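# Place bottles on ledges matching their cap colours

## Task

Put every bottle upright on the wall ledge whose label strip has the same colour as that bottle's cap, so that the bottle's entire base rests on the ledge.

## Robot and tools

Robot: two seven-joint arms, left_arm and right_arm, each with a parallel two-finger gripper. Both face the same way. A gripper pose does not fix the elbow, so a large wrist turn can swing the elbow. Equal joint values on the two arms give mirror-image postures.

Frame: every pose is given and reported in one scene frame, in metres. Its origin lies on the plane z = 0, under the midpoint between the two arm bases, which sit 0.70 m above it. +x points forward (the direction the arms face), +z points up, and left_arm is on the +y side. Image left and right do not match arm names. Orientations are quaternions written w, x, y, z. In a gripper's own frame the fingers point along +z and close along y. end_effector_position is the point between the finger pads when they are shut, under 1 cm behind the tips. Closing pushes the tips about 17 mm further along the gripper's +z, mostly while the pads are more than 70 mm apart. Reported positions and orientations can be off by a few centimetres, more at long reach.

Opening: one number per gripper from -1 (closed) to +1 (fully open, 0.145 m). Going from open to shut takes at least about 0.5 s. To hold something, keep commanding an opening clearly below grip_measured. The further below, the harder the squeeze, up to about 10 N per pad. A fast close can squeeze harder.

Row layout: both execute_actions and move use rows of 16 plain numbers. The first 8 are left_arm: x, y, z, qw, qx, qy, qz, opening. The next 8 are the same for right_arm. Send all 16 even if only one arm moves. Each row is an absolute target pose plus opening, not an offset. To keep an arm still, resend the exact pose from the last result taken before it stopped, plus the opening it should keep. To keep an orientation steady, repeat the same quaternion in every row rather than copying a drifted reading. Any number you send is a command: a 0 in an opening slot closes that gripper halfway, so resend present commands for a tool you want left alone.

execute_actions(actions, cameras): actions is a list of actions. Each action is a list of up to 15 rows, one per 1/30 s control step. A shorter action holds its last row for the remaining steps. An action is refused for both arms if any target lies more than 0.6 m from that gripper's current position along any of the gripper's own axes. A malformed action, or a first action failing this check, rejects the whole call. An empty list returns state plus all camera images. cameras is a list of names ("cam_high", "cam_low", or ["all"]). [] means no images. Leaving it out or passing null gives all images for an empty list and none otherwise. An unknown name invalidates the call.

move(target, speed, blend, opening_speed, grip_force, blocking, cameras): drives each gripper in a straight line from its Hand target to the pose in target. target is one 16-number row, or a list of up to 15 rows visited in order, with no 0.6 m limit. speed is the top path speed in m/s, from 0.002 to 1.1, default 0.25. Turning is capped at twice that value in rad/s. Give one value, or one per target. blend is in metres, one value or one per target: corners are rounded to pass within that distance, and 0 (the default) stops at each point. opening_speed is the rate of change of the commanded opening per second on the -1..1 scale, 0.2 or more. grip_force is the pad force limit in newtons, 3 to 10, one value or one per arm. It persists until changed. blocking=false returns after about 0.5 s while the motion continues, and a new move replaces the running one. A move lasts at most 10 s. It does not avoid obstacles or the other arm. Grippers lag and stray, and can spike above speed, especially with the arm nearly straight. The result ends with a move: line giving the ending (done, off_target, moving, held, fault) and which limits acted (paced = pose clipped, held = steps withheld). An arm the ending does not name is done, meaning within 3 mm and 2 degrees. Neither done nor off_target tells you about contact.

wait(seconds 0 to 10, cameras): lets the scene run while each arm holds its last command. It returns early if a running move ends. stop(cameras): brakes the running move, which needs some distance. zoom_image(camera "cam_high" or "cam_low", region [x0, y0, x1, y1] in pixels from the top-left, at most 504 by 504): gives a closer view of that camera's latest image. read_manual(section "licences"): returns licence text only. finished_scene(scene): ends the current scene, given by its number. Call nothing after it in the same reply.

Controller: each step clips the commanded orientation to within 32 degrees of the measured one and solves inverse kinematics, favouring position. One action may therefore fall short. The Hand target line shows where each arm is actually being sent, so command the remainder next. Tool commands shows the current opening commands.

Result lines: poses, Joint positions (the last value per arm is the measured opening in metres), grip_measured, joint velocities (may be omitted when all are within noise), and joint torques in Joint positions order, which include gravity, carry offsets and noise, and wrap numbers 3 and 4 at ±28 N m. Motor temperatures are also shown. Action calls list end_effector_position at some steps. Cameras cam_high and cam_low are both 896x504.

Avoid: knocking objects out of the work area, dropping bottles or releasing them while moving, fast impacts, and hard pushes against fixed items. Above all, avoid any contact between the arms: the clearance check does not protect grippers, housings or wrist cameras from each other, and closing one gripper on the other's fingers counts as a press between the arms. Holding loads, keeping an arm stretched out, or straining toward an unreachable pose heats motors. A MOTOR HOT line appears at 85 °C, and at 100 °C the arm faults and stops for 30 to 60 s or more. Loose objects may occasionally get nudged by outside pushes.

Each tool is called after ">>>" as name(argument=value, ...) on one line, values as JSON.

## Session

>>> execute_actions(actions=[])

>>> zoom_image(camera="cam_low", region=[330, 130, 630, 400])

>>> zoom_image(camera="cam_high", region=[420, 200, 700, 420])

Nothing of this call was run. Scene 2 begins with your next reply.

Nothing of this call was run. Scene 2 begins with your next reply.

Nothing of this call was run. Scene 2 begins with your next reply.

>>> execute_actions(actions=[])

>>> zoom_image(camera="cam_low", region=[330, 130, 630, 400])

>>> zoom_image(camera="cam_high", region=[420, 200, 700, 420])

Scene clock: 0.00 s.
left_arm: end_effector_position=(+0.2239, +0.1828, +0.6144) grip_measured=+1.00 end_effector_quat_wxyz=(-0.319, +0.395, -0.515, +0.691) | right_arm: end_effector_position=(+0.4009, -0.1655, +0.3728) grip_measured=+1.00 end_effector_quat_wxyz=(+0.260, +0.265, +0.837, +0.401)
Joint positions: left_arm=[-1.106 0.942 0.535 2.339 -0.48 -0.199 -0.367 0.145] | right_arm=[0.583 0.619 -0.841 0.925 -1.182 -0.496 -0.047 0.145]
Joint velocities: within noise
Joint torques (N m): no reading
Motor temperatures (°C): left_arm=[21 21 22 20 21 23 21] | right_arm=[20 22 22 19 20 19 21]
Hand target: left_arm +0.2239, +0.1828, +0.6144; -0.319, +0.395, -0.515, +0.691 | right_arm +0.4009, -0.1655, +0.3728; +0.260, +0.265, +0.837, +0.401
Tool commands: left_gripper/opening=+1.0 right_gripper/opening=+1.0

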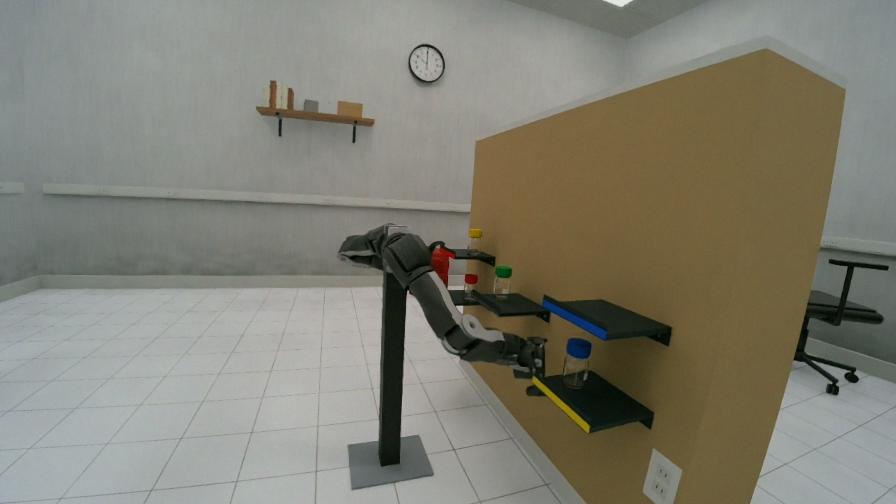

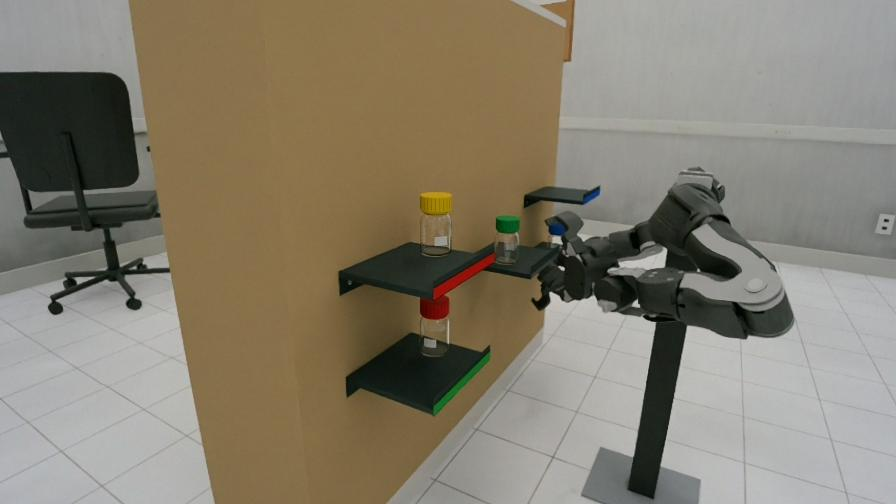

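Scaled by 1.680 from the camera's 896x504 image, which has a finer 1280x720 frame.

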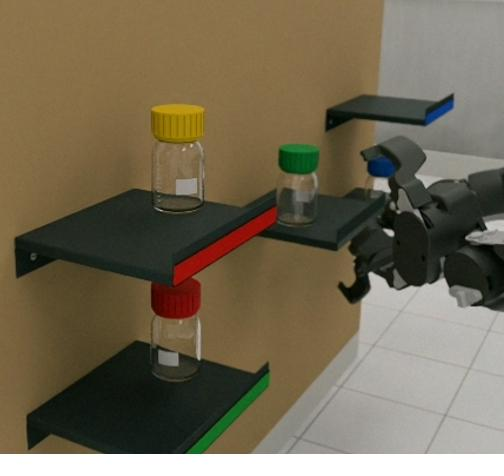

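Scaled by 1.800 from the camera's 896x504 image, which has a finer 1280x720 frame.

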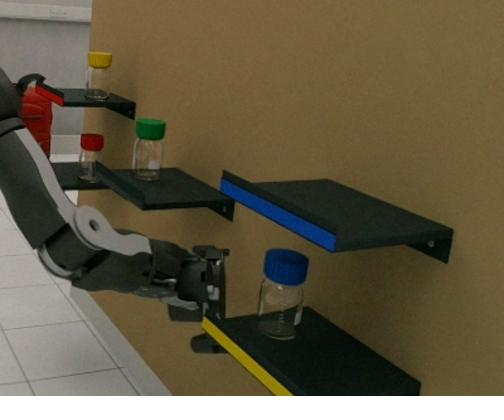

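>>> move(target=[[0.25,0.27,0.54,0,0.7661,0,0.6428,1,0.26,-0.2,0.40,0.260,0.265,0.837,0.401,1],[0.285,0.351,0.48,0,0.7661,0,0.6428,1,0.27,-0.28,0.46,0,0.7661,0,0.6428,1],[0.31,0.351,0.476,0,0.7661,0,0.6428,1,0.31,-0.344,0.48,0,0.7661,0,0.6428,1]], cameras=["all"], blend=[0.02,0.02,0])

>>> zoom_image(camera="cam_low", region=[330, 200, 630, 430])

>>> zoom_image(camera="cam_high", region=[450, 260, 670, 440])

Scene clock: 57.53 s.
left_arm: end_effector_position=(+0.3108, +0.3510, +0.4788) grip_measured=+1.00 end_effector_quat_wxyz=(+0.000, +0.763, +0.002, +0.647) | right_arm: end_effector_position=(+0.3109, -0.3452, +0.4825) grip_measured=+1.00 end_effector_quat_wxyz=(+0.003, +0.763, +0.001, +0.646)
Joint positions: left_arm=[-0.425 0.983 0.073 1.541 1.001 -0.216 0.065 0.145] | right_arm=[-0.25 1.354 -0.479 1.582 1.305 -0.546 -0.136 0.145]
Joint torques (N m): left_arm=[2.76 6.63 1.88 2.21 0.12 -0.51 0.17] | right_arm=[2.49 6.16 3.07 1.24 0.11 -0.31 0.18]
Hand target: left_arm +0.3100, +0.3510, +0.4760; +0.000, +0.766, +0.000, +0.643 | right_arm +0.3100, -0.3441, +0.4801; +0.000, +0.766, +0.000, +0.643
Off the commanded pose: left_arm 0.003 m, 1 deg | right_arm 0.003 m, 1 deg.
move: done

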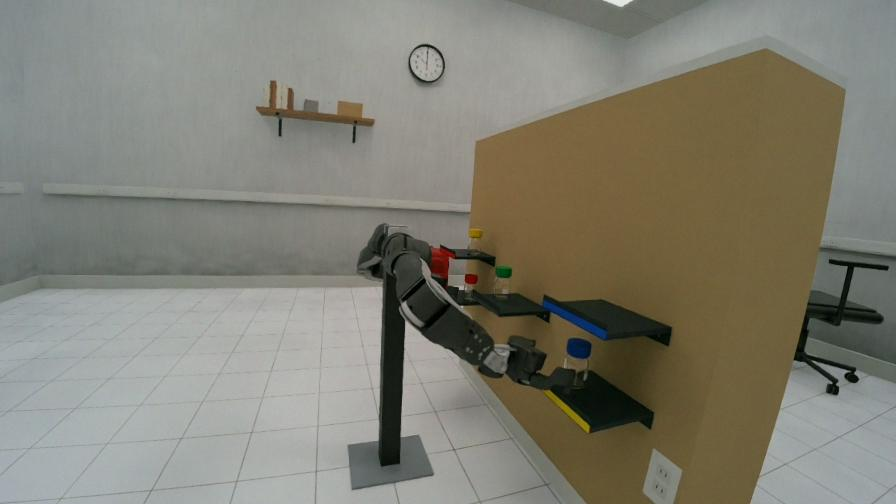

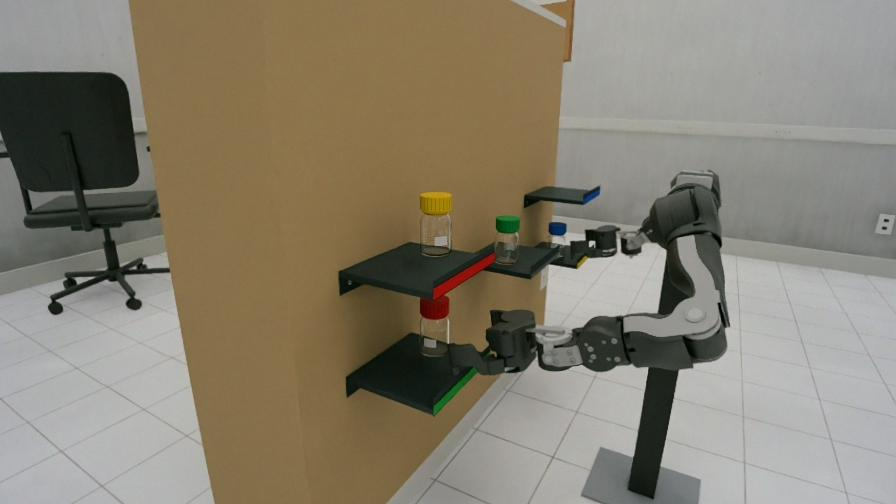

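Scaled by 1.680 from the camera's 896x504 image, which has a finer 1280x720 frame.

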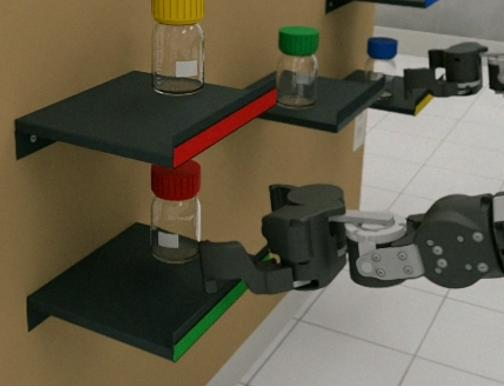

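Scaled by 2.291 from the camera's 896x504 image, which has a finer 1280x720 frame.

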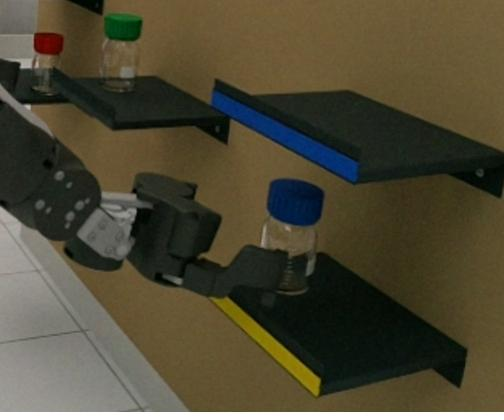

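>>> move(target=[[0.392,0.351,0.474,0,0.7661,0,0.6428,1,0.398,-0.344,0.475,0,0.7661,0,0.6428,1],[0.392,0.351,0.474,0,0.7661,0,0.6428,-0.6,0.398,-0.344,0.475,0,0.7661,0,0.6428,-0.6]], cameras=["all"], speed=0.12, opening_speed=1.2)

>>> zoom_image(camera="cam_low", region=[330, 200, 630, 430])

>>> zoom_image(camera="cam_high", region=[450, 260, 670, 440])

Scene clock: 77.47 s.
left_arm: end_effector_position=(+0.3932, +0.3515, +0.4781) grip_measured=-0.28 end_effector_quat_wxyz=(-0.001, +0.762, +0.001, +0.647) | right_arm: end_effector_position=(+0.3990, -0.3453, +0.4781) grip_measured=-0.51 end_effector_quat_wxyz=(+0.001, +0.763, -0.003, +0.647)
Joint positions: left_arm=[0.184 0.89 -0.278 1.196 0.927 -0.1 0.123 0.055] | right_arm=[0.327 1.008 -0.617 1.196 1.128 -0.218 0.017 0.037]
Joint torques (N m): left_arm=[5.37 6.18 1.78 2.58 0.19 -0.55 0.16] | right_arm=[4.21 6.45 2.81 1.84 0.06 -0.33 0.16]
Hand target: left_arm +0.3920, +0.3510, +0.4740; +0.000, +0.766, +0.000, +0.643 | right_arm +0.3980, -0.3440, +0.4751; +0.000, +0.766, +0.000, +0.643
Off the commanded pose: left_arm 0.004 m, 1 deg | right_arm 0.004 m, 1 deg.
move: off_target (left_arm, right_arm); target 2's new opening was sent with left_arm's hand 0.005 m and 1 deg from that target

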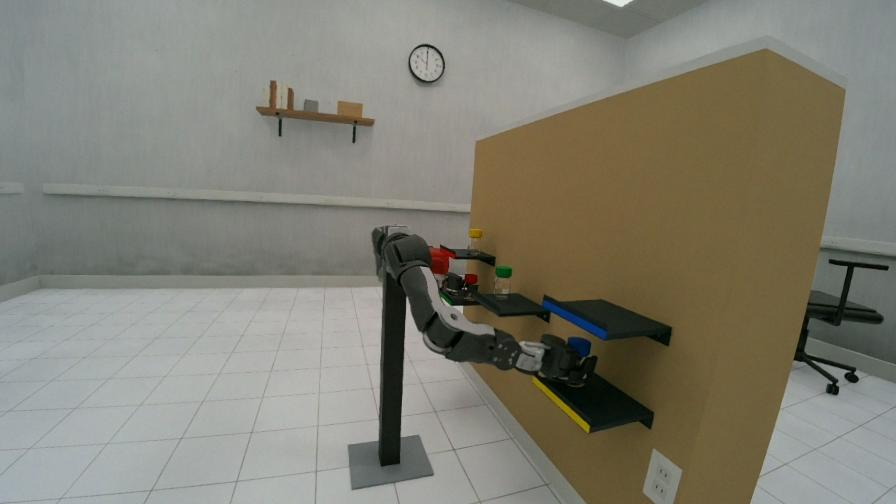

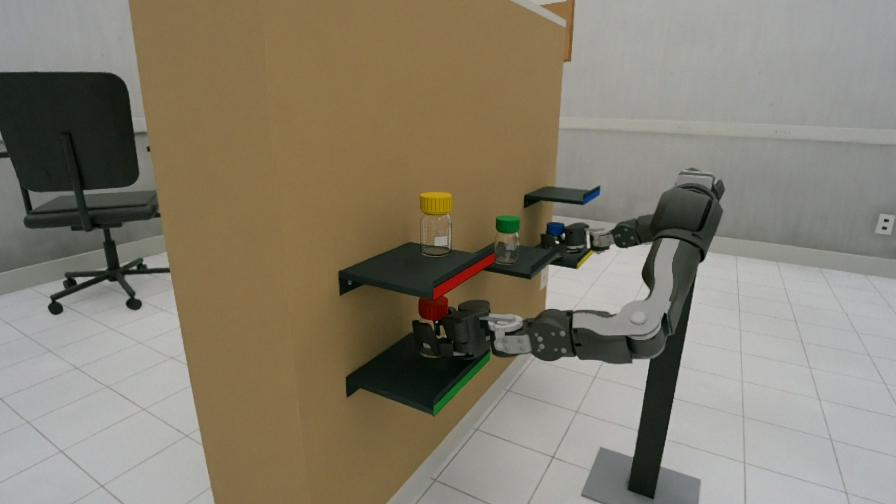

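Scaled by 1.680 from the camera's 896x504 image, which has a finer 1280x720 frame.

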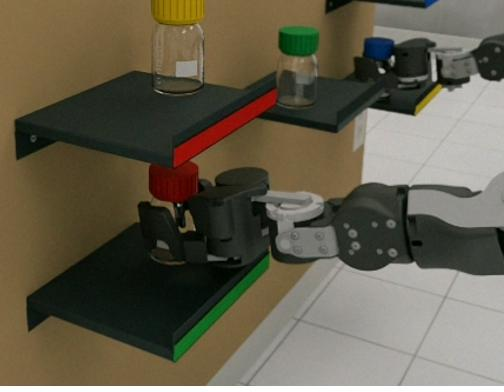

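Scaled by 2.291 from the camera's 896x504 image, which has a finer 1280x720 frame.

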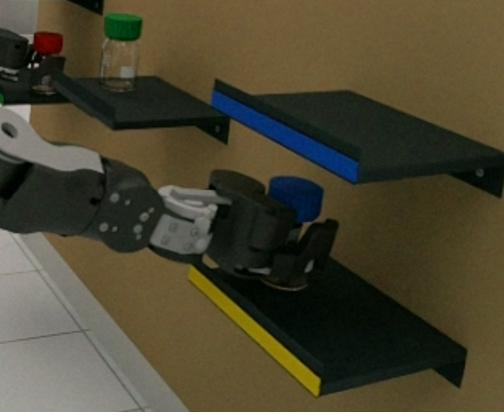

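>>> zoom_image(camera="cam_high", region=[530, 320, 620, 400])

>>> zoom_image(camera="cam_low", region=[530, 200, 610, 280])

>>> zoom_image(camera="cam_low", region=[400, 280, 510, 380])

Scaled by 5.600 from the camera's 896x504 image, which has a finer 1280x720 frame.

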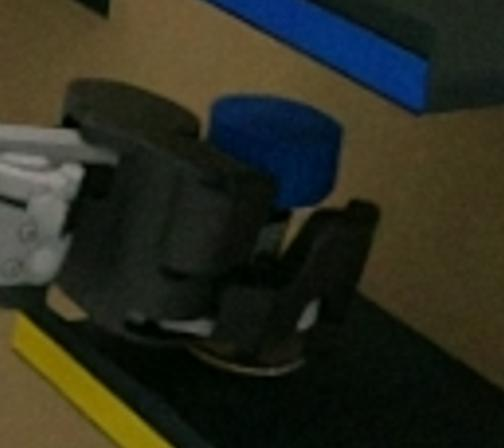

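Scaled by 6.300 from the camera's 896x504 image, which has a finer 1280x720 frame.

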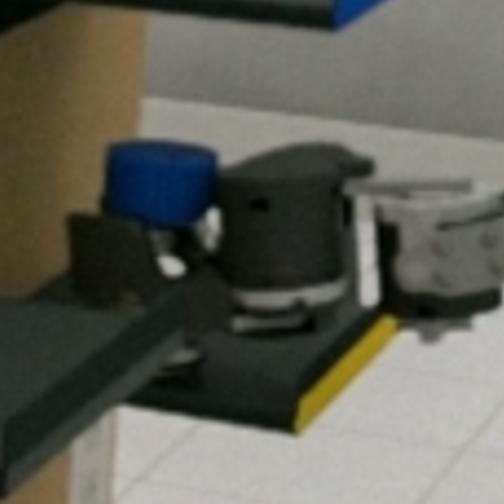

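Scaled by 4.582 from the camera's 896x504 image, which has a finer 1280x720 frame.

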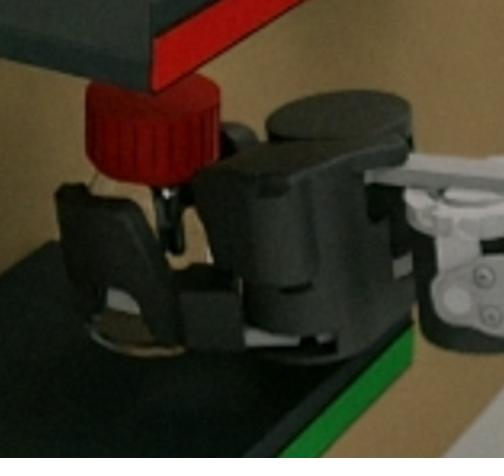

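>>> move(target=[[0.392,0.351,0.474,0,0.7661,0,0.6428,-0.6,0.398,-0.344,0.475,0,0.7661,0,0.6428,0.6],[0.392,0.351,0.474,0,0.7661,0,0.6428,-0.6,0.386,-0.344,0.466,0,0.7661,0,0.6428,0.6],[0.392,0.351,0.474,0,0.7661,0,0.6428,-0.6,0.386,-0.344,0.466,0,0.7661,0,0.6428,-0.6]], cameras=["all"], speed=0.1, opening_speed=1.2)

>>> zoom_image(camera="cam_high", region=[530, 320, 620, 400])

>>> zoom_image(camera="cam_low", region=[530, 200, 610, 280])

Scene clock: 124.07 s.
left_arm: end_effector_position=(+0.3932, +0.3515, +0.4781) grip_measured=-0.28 end_effector_quat_wxyz=(-0.001, +0.762, +0.001, +0.647) | right_arm: end_effector_position=(+0.3857, -0.3432, +0.4643) grip_measured=-0.28 end_effector_quat_wxyz=(-0.001, +0.768, +0.002, +0.641)
Joint positions: left_arm=[0.184 0.89 -0.278 1.196 0.927 -0.1 0.123 0.055] | right_arm=[0.261 1.02 -0.617 1.215 1.132 -0.258 0.016 0.054]
Joint torques (N m): left_arm=[5.37 6.16 1.78 2.58 0.19 -0.56 0.16] | right_arm=[4.15 7 4.26 2.26 0.18 -0.52 -0.06]
Hand target: left_arm +0.3920, +0.3510, +0.4740; +0.000, +0.766, +0.000, +0.643 | right_arm +0.3860, -0.3441, +0.4661; +0.000, +0.766, +0.000, +0.643
Off the commanded pose: left_arm 0.004 m, 1 deg | right_arm 0.002 m, 0 deg.
move: off_target (left_arm)

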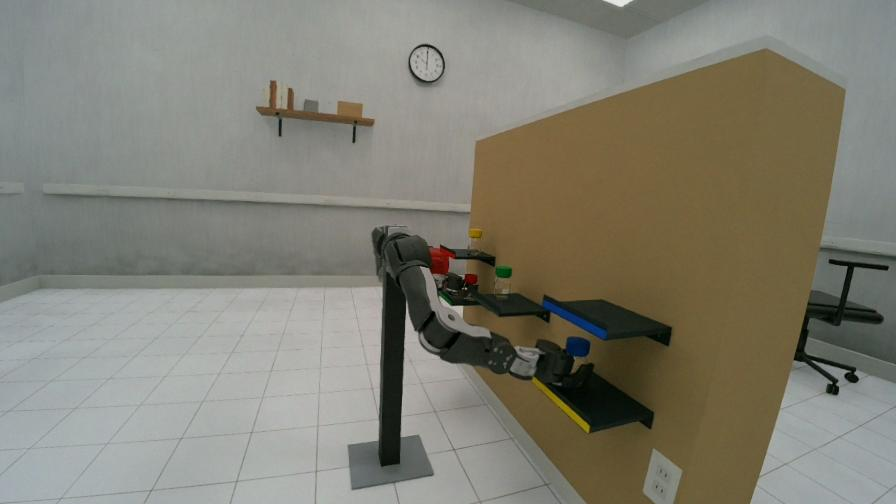

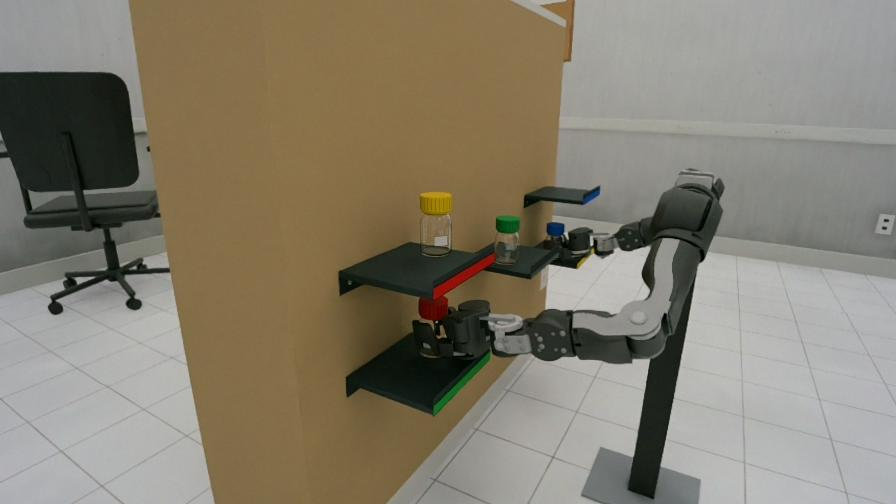

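Scaled by 5.600 from the camera's 896x504 image, which has a finer 1280x720 frame.

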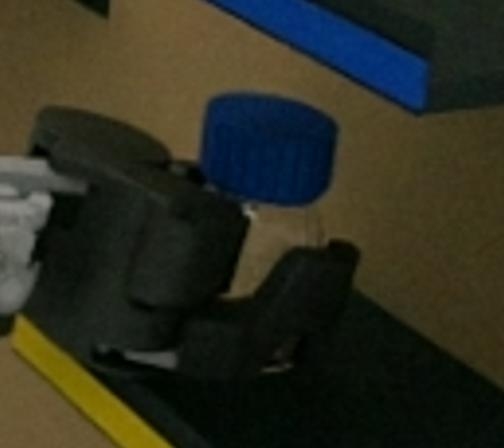

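Scaled by 6.300 from the camera's 896x504 image, which has a finer 1280x720 frame.

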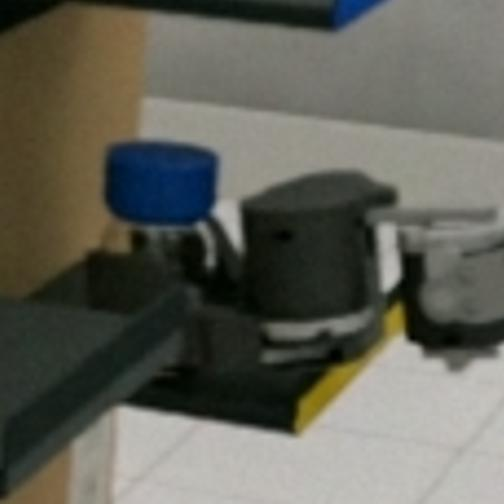

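>>> move(target=[[0.392,0.351,0.508,0,0.7661,0,0.6428,-0.6,0.386,-0.344,0.50,0,0.7661,0,0.6428,-0.6],[0.245,0.39,0.51,0,0.7661,0,0.6428,-0.6,0.245,-0.36,0.505,0,0.7661,0,0.6428,-0.6],[0.24,0.43,0.71,0,0.7661,0,0.6428,-0.6,0.24,-0.39,0.715,0,0.7661,0,0.6428,-0.6],[0.388,0.455,0.71,0,0.7661,0,0.6428,-0.6,0.388,-0.40,0.705,0,0.7661,0,0.6428,-0.6]], cameras=["all"], speed=[0.12,0.2,0.2,0.2], blend=[0.008,0.015,0.01,0])

>>> zoom_image(camera="cam_low", region=[330, 150, 630, 400])

>>> zoom_image(camera="cam_high", region=[450, 220, 670, 400])

Scene clock: 144.30 s.
left_arm: end_effector_position=(+0.3879, +0.4557, +0.7091) grip_measured=-0.28 end_effector_quat_wxyz=(-0.002, +0.769, +0.002, +0.640) | right_arm: end_effector_position=(+0.3878, -0.4006, +0.7009) grip_measured=-0.30 end_effector_quat_wxyz=(+0.001, +0.771, -0.002, +0.637)
Joint positions: left_arm=[-1.219 1.721 1.36 1.025 1.469 0.311 0.415 0.055] | right_arm=[1.533 1.496 -1.363 1.372 1.51 0.355 0.13 0.053]
Joint torques (N m): left_arm=[5.53 3.36 3.15 0.5 0.46 -0.86 0.21] | right_arm=[4.92 0.2 5.42 0.51 0.18 -0.7 0.19]
Hand target: left_arm +0.3880, +0.4550, +0.7100; +0.000, +0.766, +0.000, +0.643 | right_arm +0.3880, -0.3999, +0.7050; +0.000, +0.766, +0.000, +0.643
Off the commanded pose: left_arm 0.001 m, 1 deg | right_arm 0.004 m, 1 deg.
move: off_target (right_arm); limits=paced

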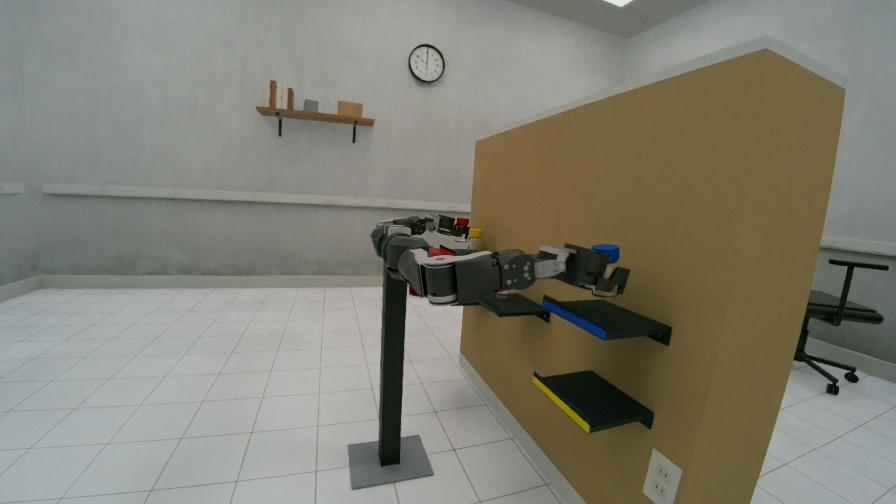

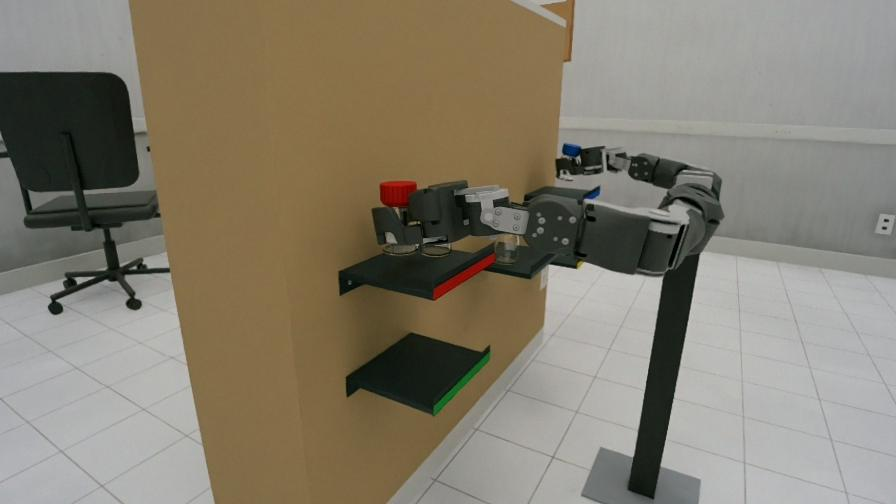

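Scaled by 1.680 from the camera's 896x504 image, which has a finer 1280x720 frame.

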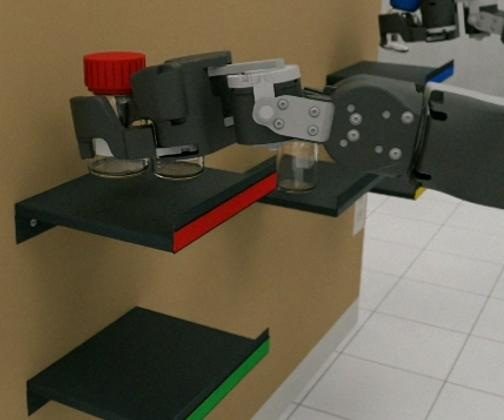

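Scaled by 2.291 from the camera's 896x504 image, which has a finer 1280x720 frame.

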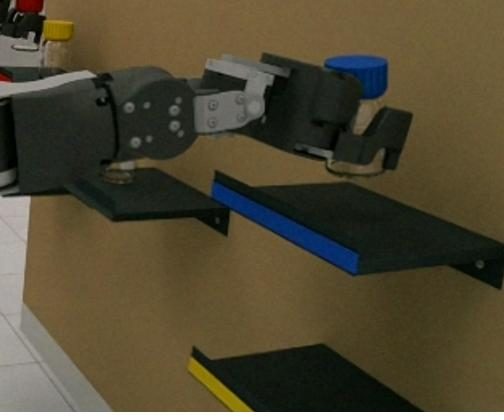

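>>> move(target=[[0.388,0.455,0.684,0,0.7661,0,0.6428,-0.6,0.388,-0.40,0.678,0,0.7661,0,0.6428,-0.6],[0.388,0.455,0.675,0,0.7661,0,0.6428,-0.6,0.388,-0.40,0.667,0,0.7661,0,0.6428,-0.6]], cameras=["all"], speed=[0.1,0.04], blend=[0.004,0])

>>> zoom_image(camera="cam_low", region=[360, 180, 480, 280])

>>> zoom_image(camera="cam_high", region=[530, 230, 680, 350])

Scene clock: 153.20 s.
left_arm: end_effector_position=(+0.3882, +0.4539, +0.6738) grip_measured=-0.28 end_effector_quat_wxyz=(+0.002, +0.769, -0.002, +0.639) | right_arm: end_effector_position=(+0.3879, -0.3994, +0.6648) grip_measured=-0.30 end_effector_quat_wxyz=(-0.001, +0.770, +0.001, +0.638)
Joint positions: left_arm=[-1.358 1.704 1.348 1.045 1.529 0.173 0.407 0.055] | right_arm=[1.391 1.509 -1.385 1.386 1.534 0.189 0.13 0.053]
Joint torques (N m): left_arm=[5.58 1.81 3.26 0.38 0.48 -0.86 -0.04] | right_arm=[4 1.78 5.05 0.64 0.31 -0.77 -0.08]
Hand target: left_arm +0.3880, +0.4551, +0.6750; +0.000, +0.766, +0.000, +0.643 | right_arm +0.3879, -0.4000, +0.6670; +0.000, +0.766, +0.000, +0.643
Off the commanded pose: left_arm 0.002 m, 1 deg | right_arm 0.002 m, 1 deg.
move: done

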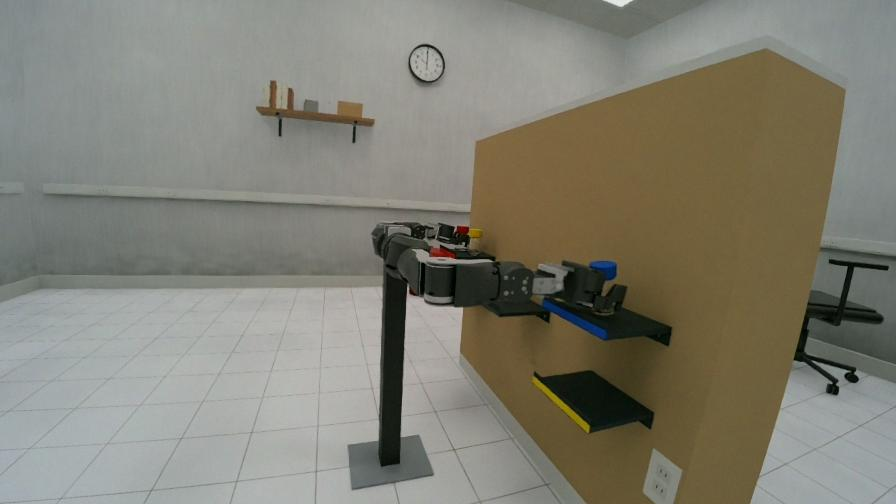

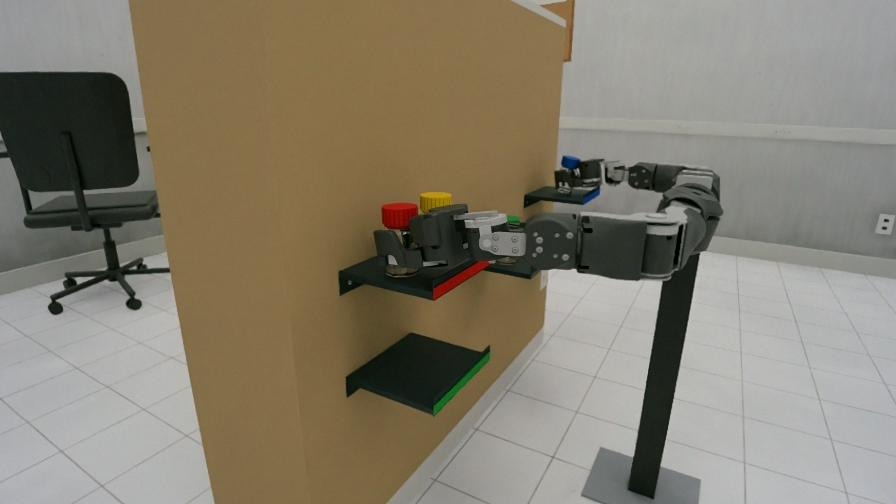

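Scaled by 4.200 from the camera's 896x504 image, which has a finer 1280x720 frame.

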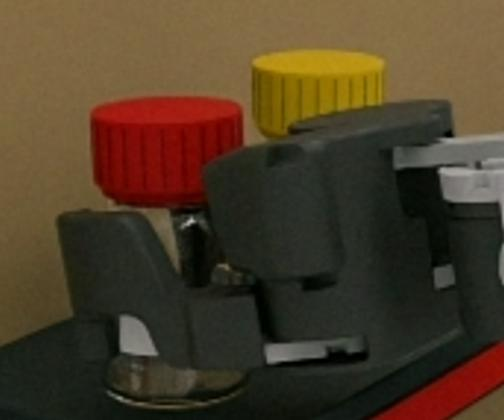

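Scaled by 3.360 from the camera's 896x504 image, which has a finer 1280x720 frame.

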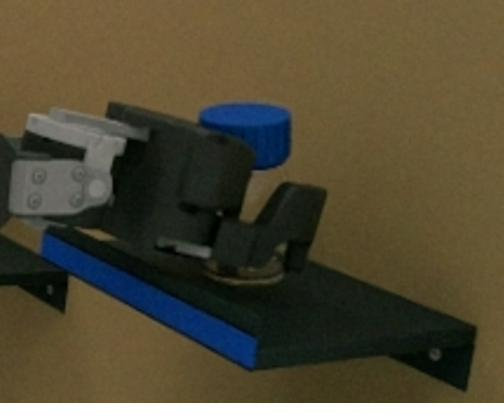

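>>> move(target=[0.388,0.455,0.668,0,0.7661,0,0.6428,-0.6,0.388,-0.40,0.659,0,0.7661,0,0.6428,-0.6], cameras=[], speed=0.03)

Scene clock: 159.97 s.
left_arm: end_effector_position=(+0.3888, +0.4538, +0.6719) grip_measured=-0.28 end_effector_quat_wxyz=(+0.002, +0.763, -0.002, +0.647) | right_arm: end_effector_position=(+0.3880, -0.3993, +0.6590) grip_measured=-0.30 end_effector_quat_wxyz=(-0.001, +0.767, +0.002, +0.641)
Joint positions: left_arm=[-1.38 1.704 1.348 1.045 1.546 0.135 0.405 0.055] | right_arm=[1.36 1.509 -1.385 1.386 1.539 0.15 0.13 0.053]
Joint torques (N m): left_arm=[4.65 1.57 2.35 0.46 0.34 -0.57 -0.05] | right_arm=[3.63 1.94 4.52 0.36 0.32 -0.61 -0.09]
Hand target: left_arm +0.3880, +0.4550, +0.6680; +0.000, +0.766, +0.000, +0.643 | right_arm +0.3880, -0.4000, +0.6589; +0.000, +0.766, +0.000, +0.643
Off the commanded pose: left_arm 0.004 m, 1 deg | right_arm 0.001 m, 0 deg.
move: off_target (left_arm)
No camera images: "cameras" was empty.

>>> move(target=[0.388,0.455,0.671,0,0.7661,0,0.6428,0.2,0.388,-0.40,0.653,0,0.7661,0,0.6428,-0.6], cameras=["all"], speed=0.03, opening_speed=0.8)

>>> zoom_image(camera="cam_high", region=[530, 230, 680, 350])

>>> zoom_image(camera="cam_low", region=[360, 180, 480, 280])

Scene clock: 169.57 s.
left_arm: end_effector_position=(+0.3886, +0.4540, +0.6711) grip_measured=+0.20 end_effector_quat_wxyz=(+0.002, +0.765, -0.002, +0.644) | right_arm: end_effector_position=(+0.3883, -0.3995, +0.6578) grip_measured=-0.30 end_effector_quat_wxyz=(+0.000, +0.761, +0.002, +0.649)
Joint positions: left_arm=[-1.378 1.704 1.348 1.045 1.541 0.145 0.405 0.09] | right_arm=[1.341 1.509 -1.385 1.385 1.543 0.112 0.13 0.053]
Joint torques (N m): left_arm=[6.18 1.62 3.18 0.36 0.29 -0.46 -0.02] | right_arm=[3.02 1.7 3.66 0.27 0.28 -0.28 -0.09]
Hand target: left_arm +0.3880, +0.4551, +0.6709; +0.000, +0.766, +0.000, +0.643 | right_arm +0.3879, -0.4000, +0.6530; +0.000, +0.766, +0.000, +0.643
Off the commanded pose: left_arm 0.001 m, 0 deg | right_arm 0.005 m, 1 deg.
move: off_target (right_arm)

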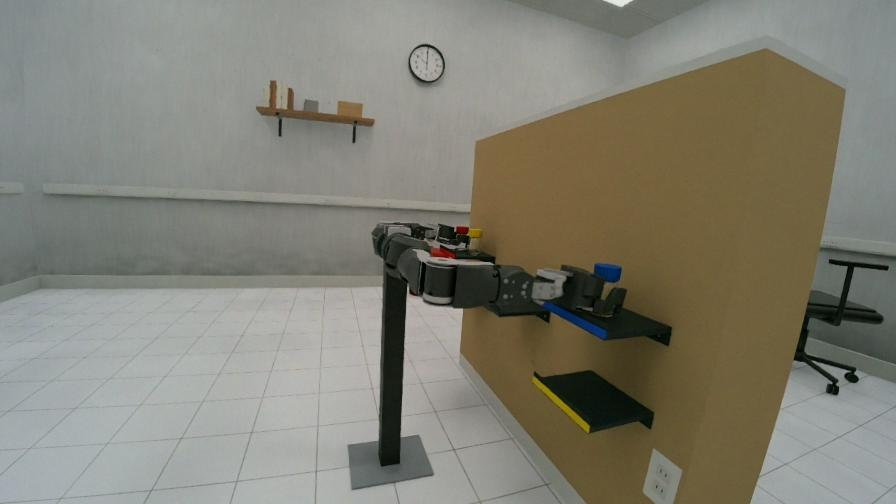

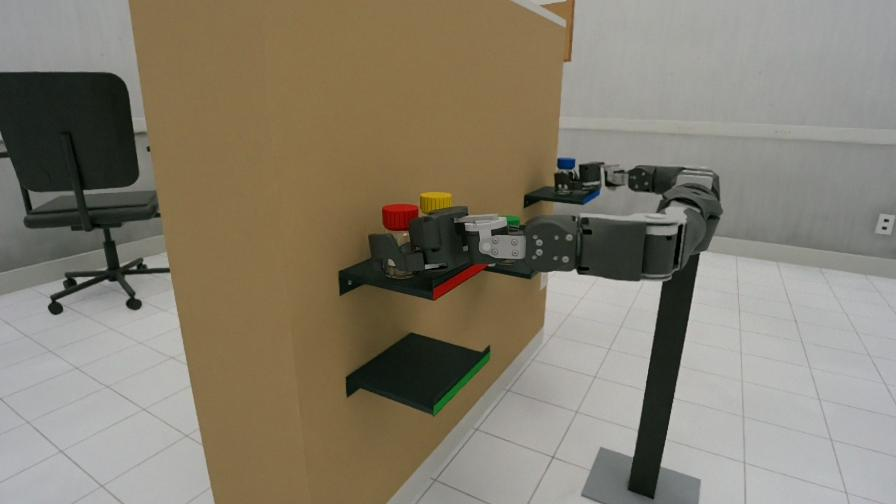

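Scaled by 3.360 from the camera's 896x504 image, which has a finer 1280x720 frame.

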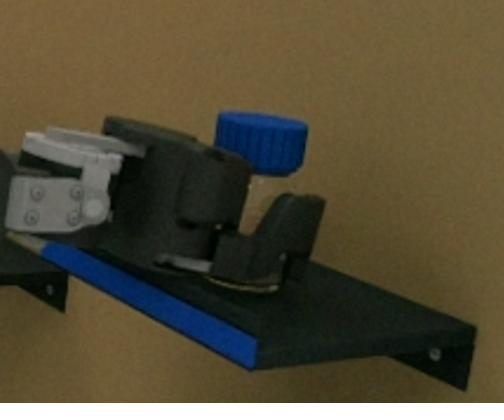

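Scaled by 4.200 from the camera's 896x504 image, which has a finer 1280x720 frame.

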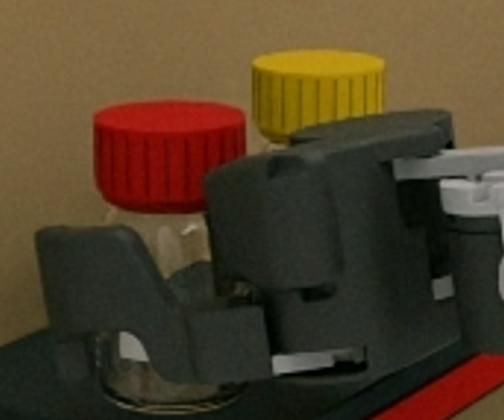

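>>> move(target=[[0.25,0.454,0.685,0,0.7661,0,0.6428,0.2,0.388,-0.40,0.660,0,0.7661,0,0.6428,-0.6],[0.25,0.27,0.69,0,0.7661,0,0.6428,0.2,0.388,-0.40,0.660,0,0.7661,0,0.6428,0.2],[0.29,0.12,0.59,0.1593,0.7611,-0.2039,0.5946,1,0.26,-0.4,0.68,0,0.7661,0,0.6428,0.2]], cameras=["all"], speed=0.2, opening_speed=0.8)

>>> zoom_image(camera="cam_high", region=[470, 230, 680, 350])

>>> zoom_image(camera="cam_low", region=[360, 180, 580, 310])

Scene clock: 191.37 s.
left_arm: end_effector_position=(+0.2900, +0.1198, +0.5918) grip_measured=+1.00 end_effector_quat_wxyz=(+0.160, +0.759, -0.203, +0.597) | right_arm: end_effector_position=(+0.2612, -0.4001, +0.6831) grip_measured=+0.20 end_effector_quat_wxyz=(-0.040, +0.815, +0.036, +0.577)
Joint positions: left_arm=[0.046 1.145 -0.311 2.328 1.159 0.341 -0.301 0.145] | right_arm=[1.919 1.996 -1.566 1.697 1.321 0.649 0.495 0.09]
Joint torques (N m): left_arm=[3.97 4.18 1.58 2.14 -0.05 -0.53 0.19] | right_arm=[1.17 -2.44 2.85 0.92 0.32 -0.23 0]
Hand target: left_arm +0.2900, +0.1200, +0.5901; +0.159, +0.761, -0.204, +0.595 | right_arm +0.2608, -0.4002, +0.6802; -0.041, +0.817, +0.034, +0.574
Off the commanded pose: left_arm 0.002 m, 0 deg | right_arm 0.003 m, 11 deg.
joint sent to its limit (right arm) — joint 2 (shoulder roll), upper limit. The joint targets are off in orientation, not in position.
move: off_target (right_arm)

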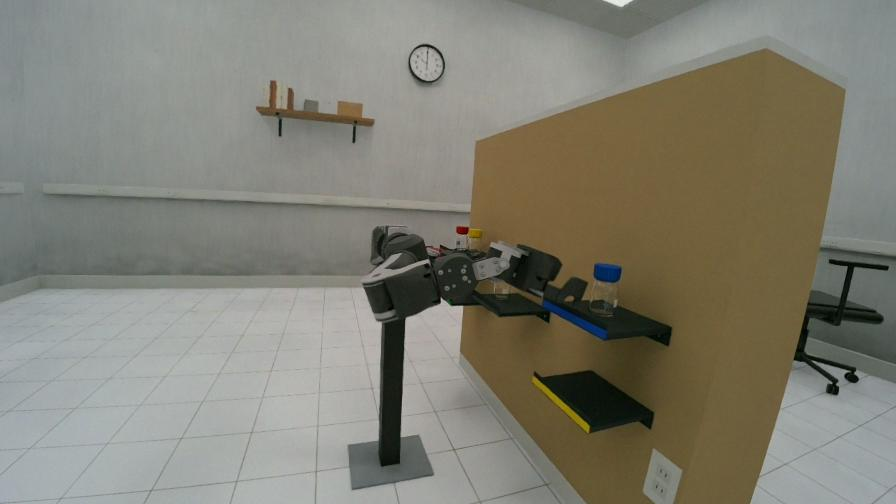

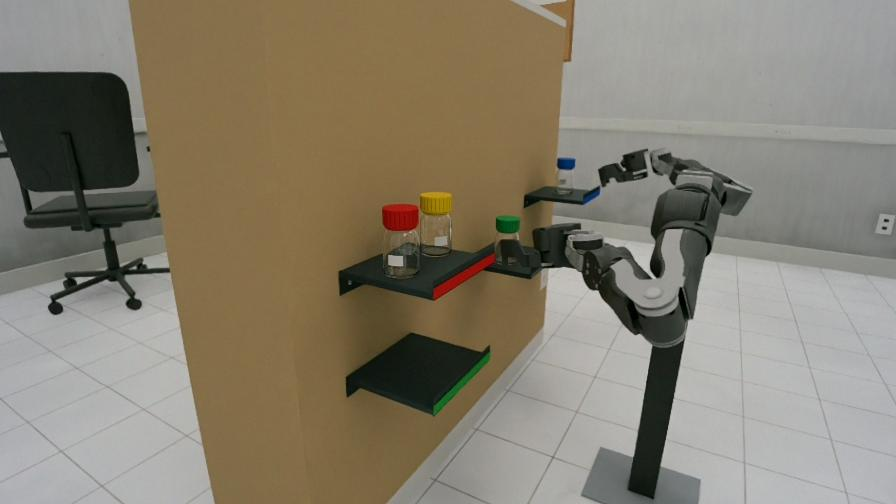

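Scaled by 2.400 from the camera's 896x504 image, which has a finer 1280x720 frame.

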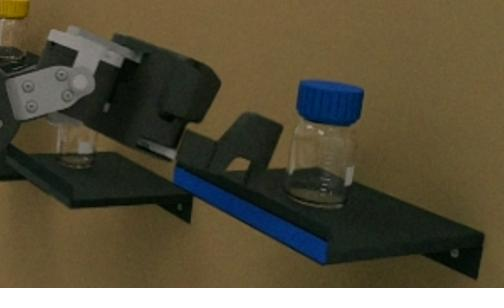

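Scaled by 2.291 from the camera's 896x504 image, which has a finer 1280x720 frame.

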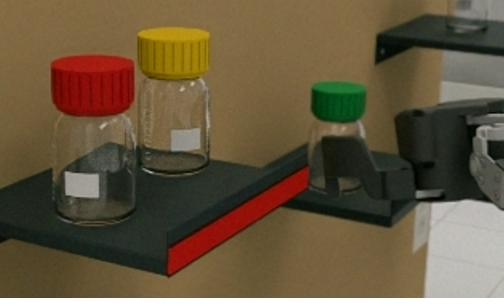

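>>> move(target=[[0.31,0.105,0.566,0.1593,0.7611,-0.2039,0.5946,1,0.235,-0.36,0.70,-0.1593,0.7611,0.2039,0.5946,0.2],[0.384,0.056,0.562,0.1593,0.7611,-0.2039,0.5946,1,0.26,-0.22,0.60,-0.1593,0.7611,0.2039,0.5946,1],[0.384,0.056,0.562,0.1593,0.7611,-0.2039,0.5946,-0.6,0.26,-0.22,0.60,-0.1593,0.7611,0.2039,0.5946,1]], cameras=["all"], speed=[0.15,0.15,0.12], blend=[0.01,0,0], opening_speed=1.2)

>>> zoom_image(camera="cam_low", region=[460, 180, 580, 290])

Scene clock: 207.83 s.
left_arm: end_effector_position=(+0.3838, +0.0557, +0.5644) grip_measured=-0.24 end_effector_quat_wxyz=(+0.161, +0.759, -0.203, +0.597) | right_arm: end_effector_position=(+0.2601, -0.2195, +0.6007) grip_measured=+1.00 end_effector_quat_wxyz=(-0.161, +0.761, +0.205, +0.594)
Joint positions: left_arm=[0.592 0.632 -0.751 1.838 0.938 0.479 -0.289 0.058] | right_arm=[1.14 1.9 -1.57 2.193 1.39 -0.171 0.192 0.145]
Joint torques (N m): left_arm=[7.29 1.36 1.91 2.81 -0.05 -0.59 0.12] | right_arm=[0.96 2.52 2.74 0.99 0.19 -0.52 -0.14]
Hand target: left_arm +0.3840, +0.0561, +0.5620; +0.159, +0.761, -0.204, +0.595 | right_arm +0.2600, -0.2199, +0.6000; -0.160, +0.761, +0.204, +0.595
Off the commanded pose: left_arm 0.002 m, 0 deg | right_arm 0.001 m, 0 deg.
move: done

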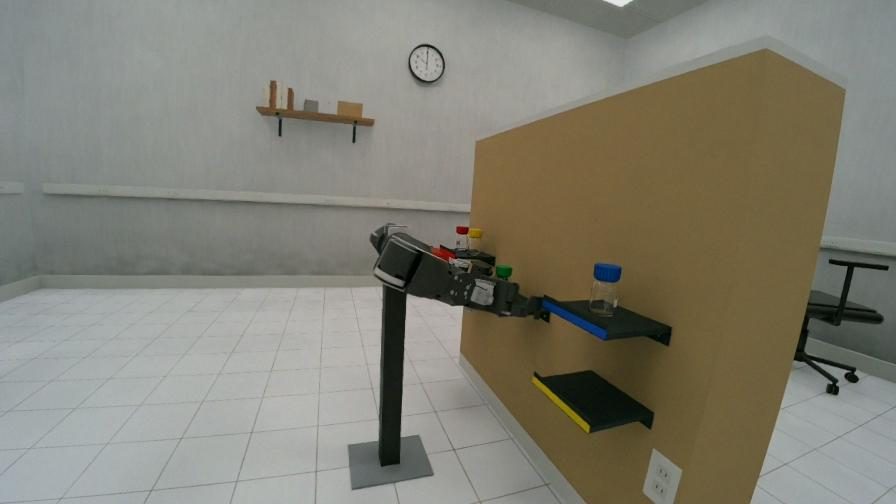

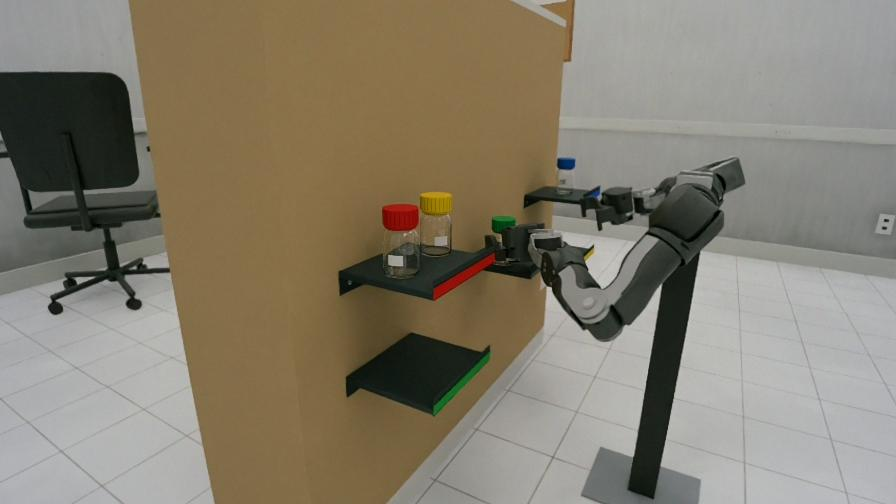

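Scaled by 4.200 from the camera's 896x504 image, which has a finer 1280x720 frame.

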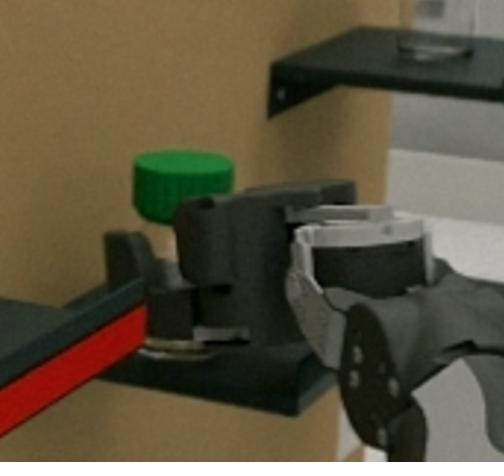

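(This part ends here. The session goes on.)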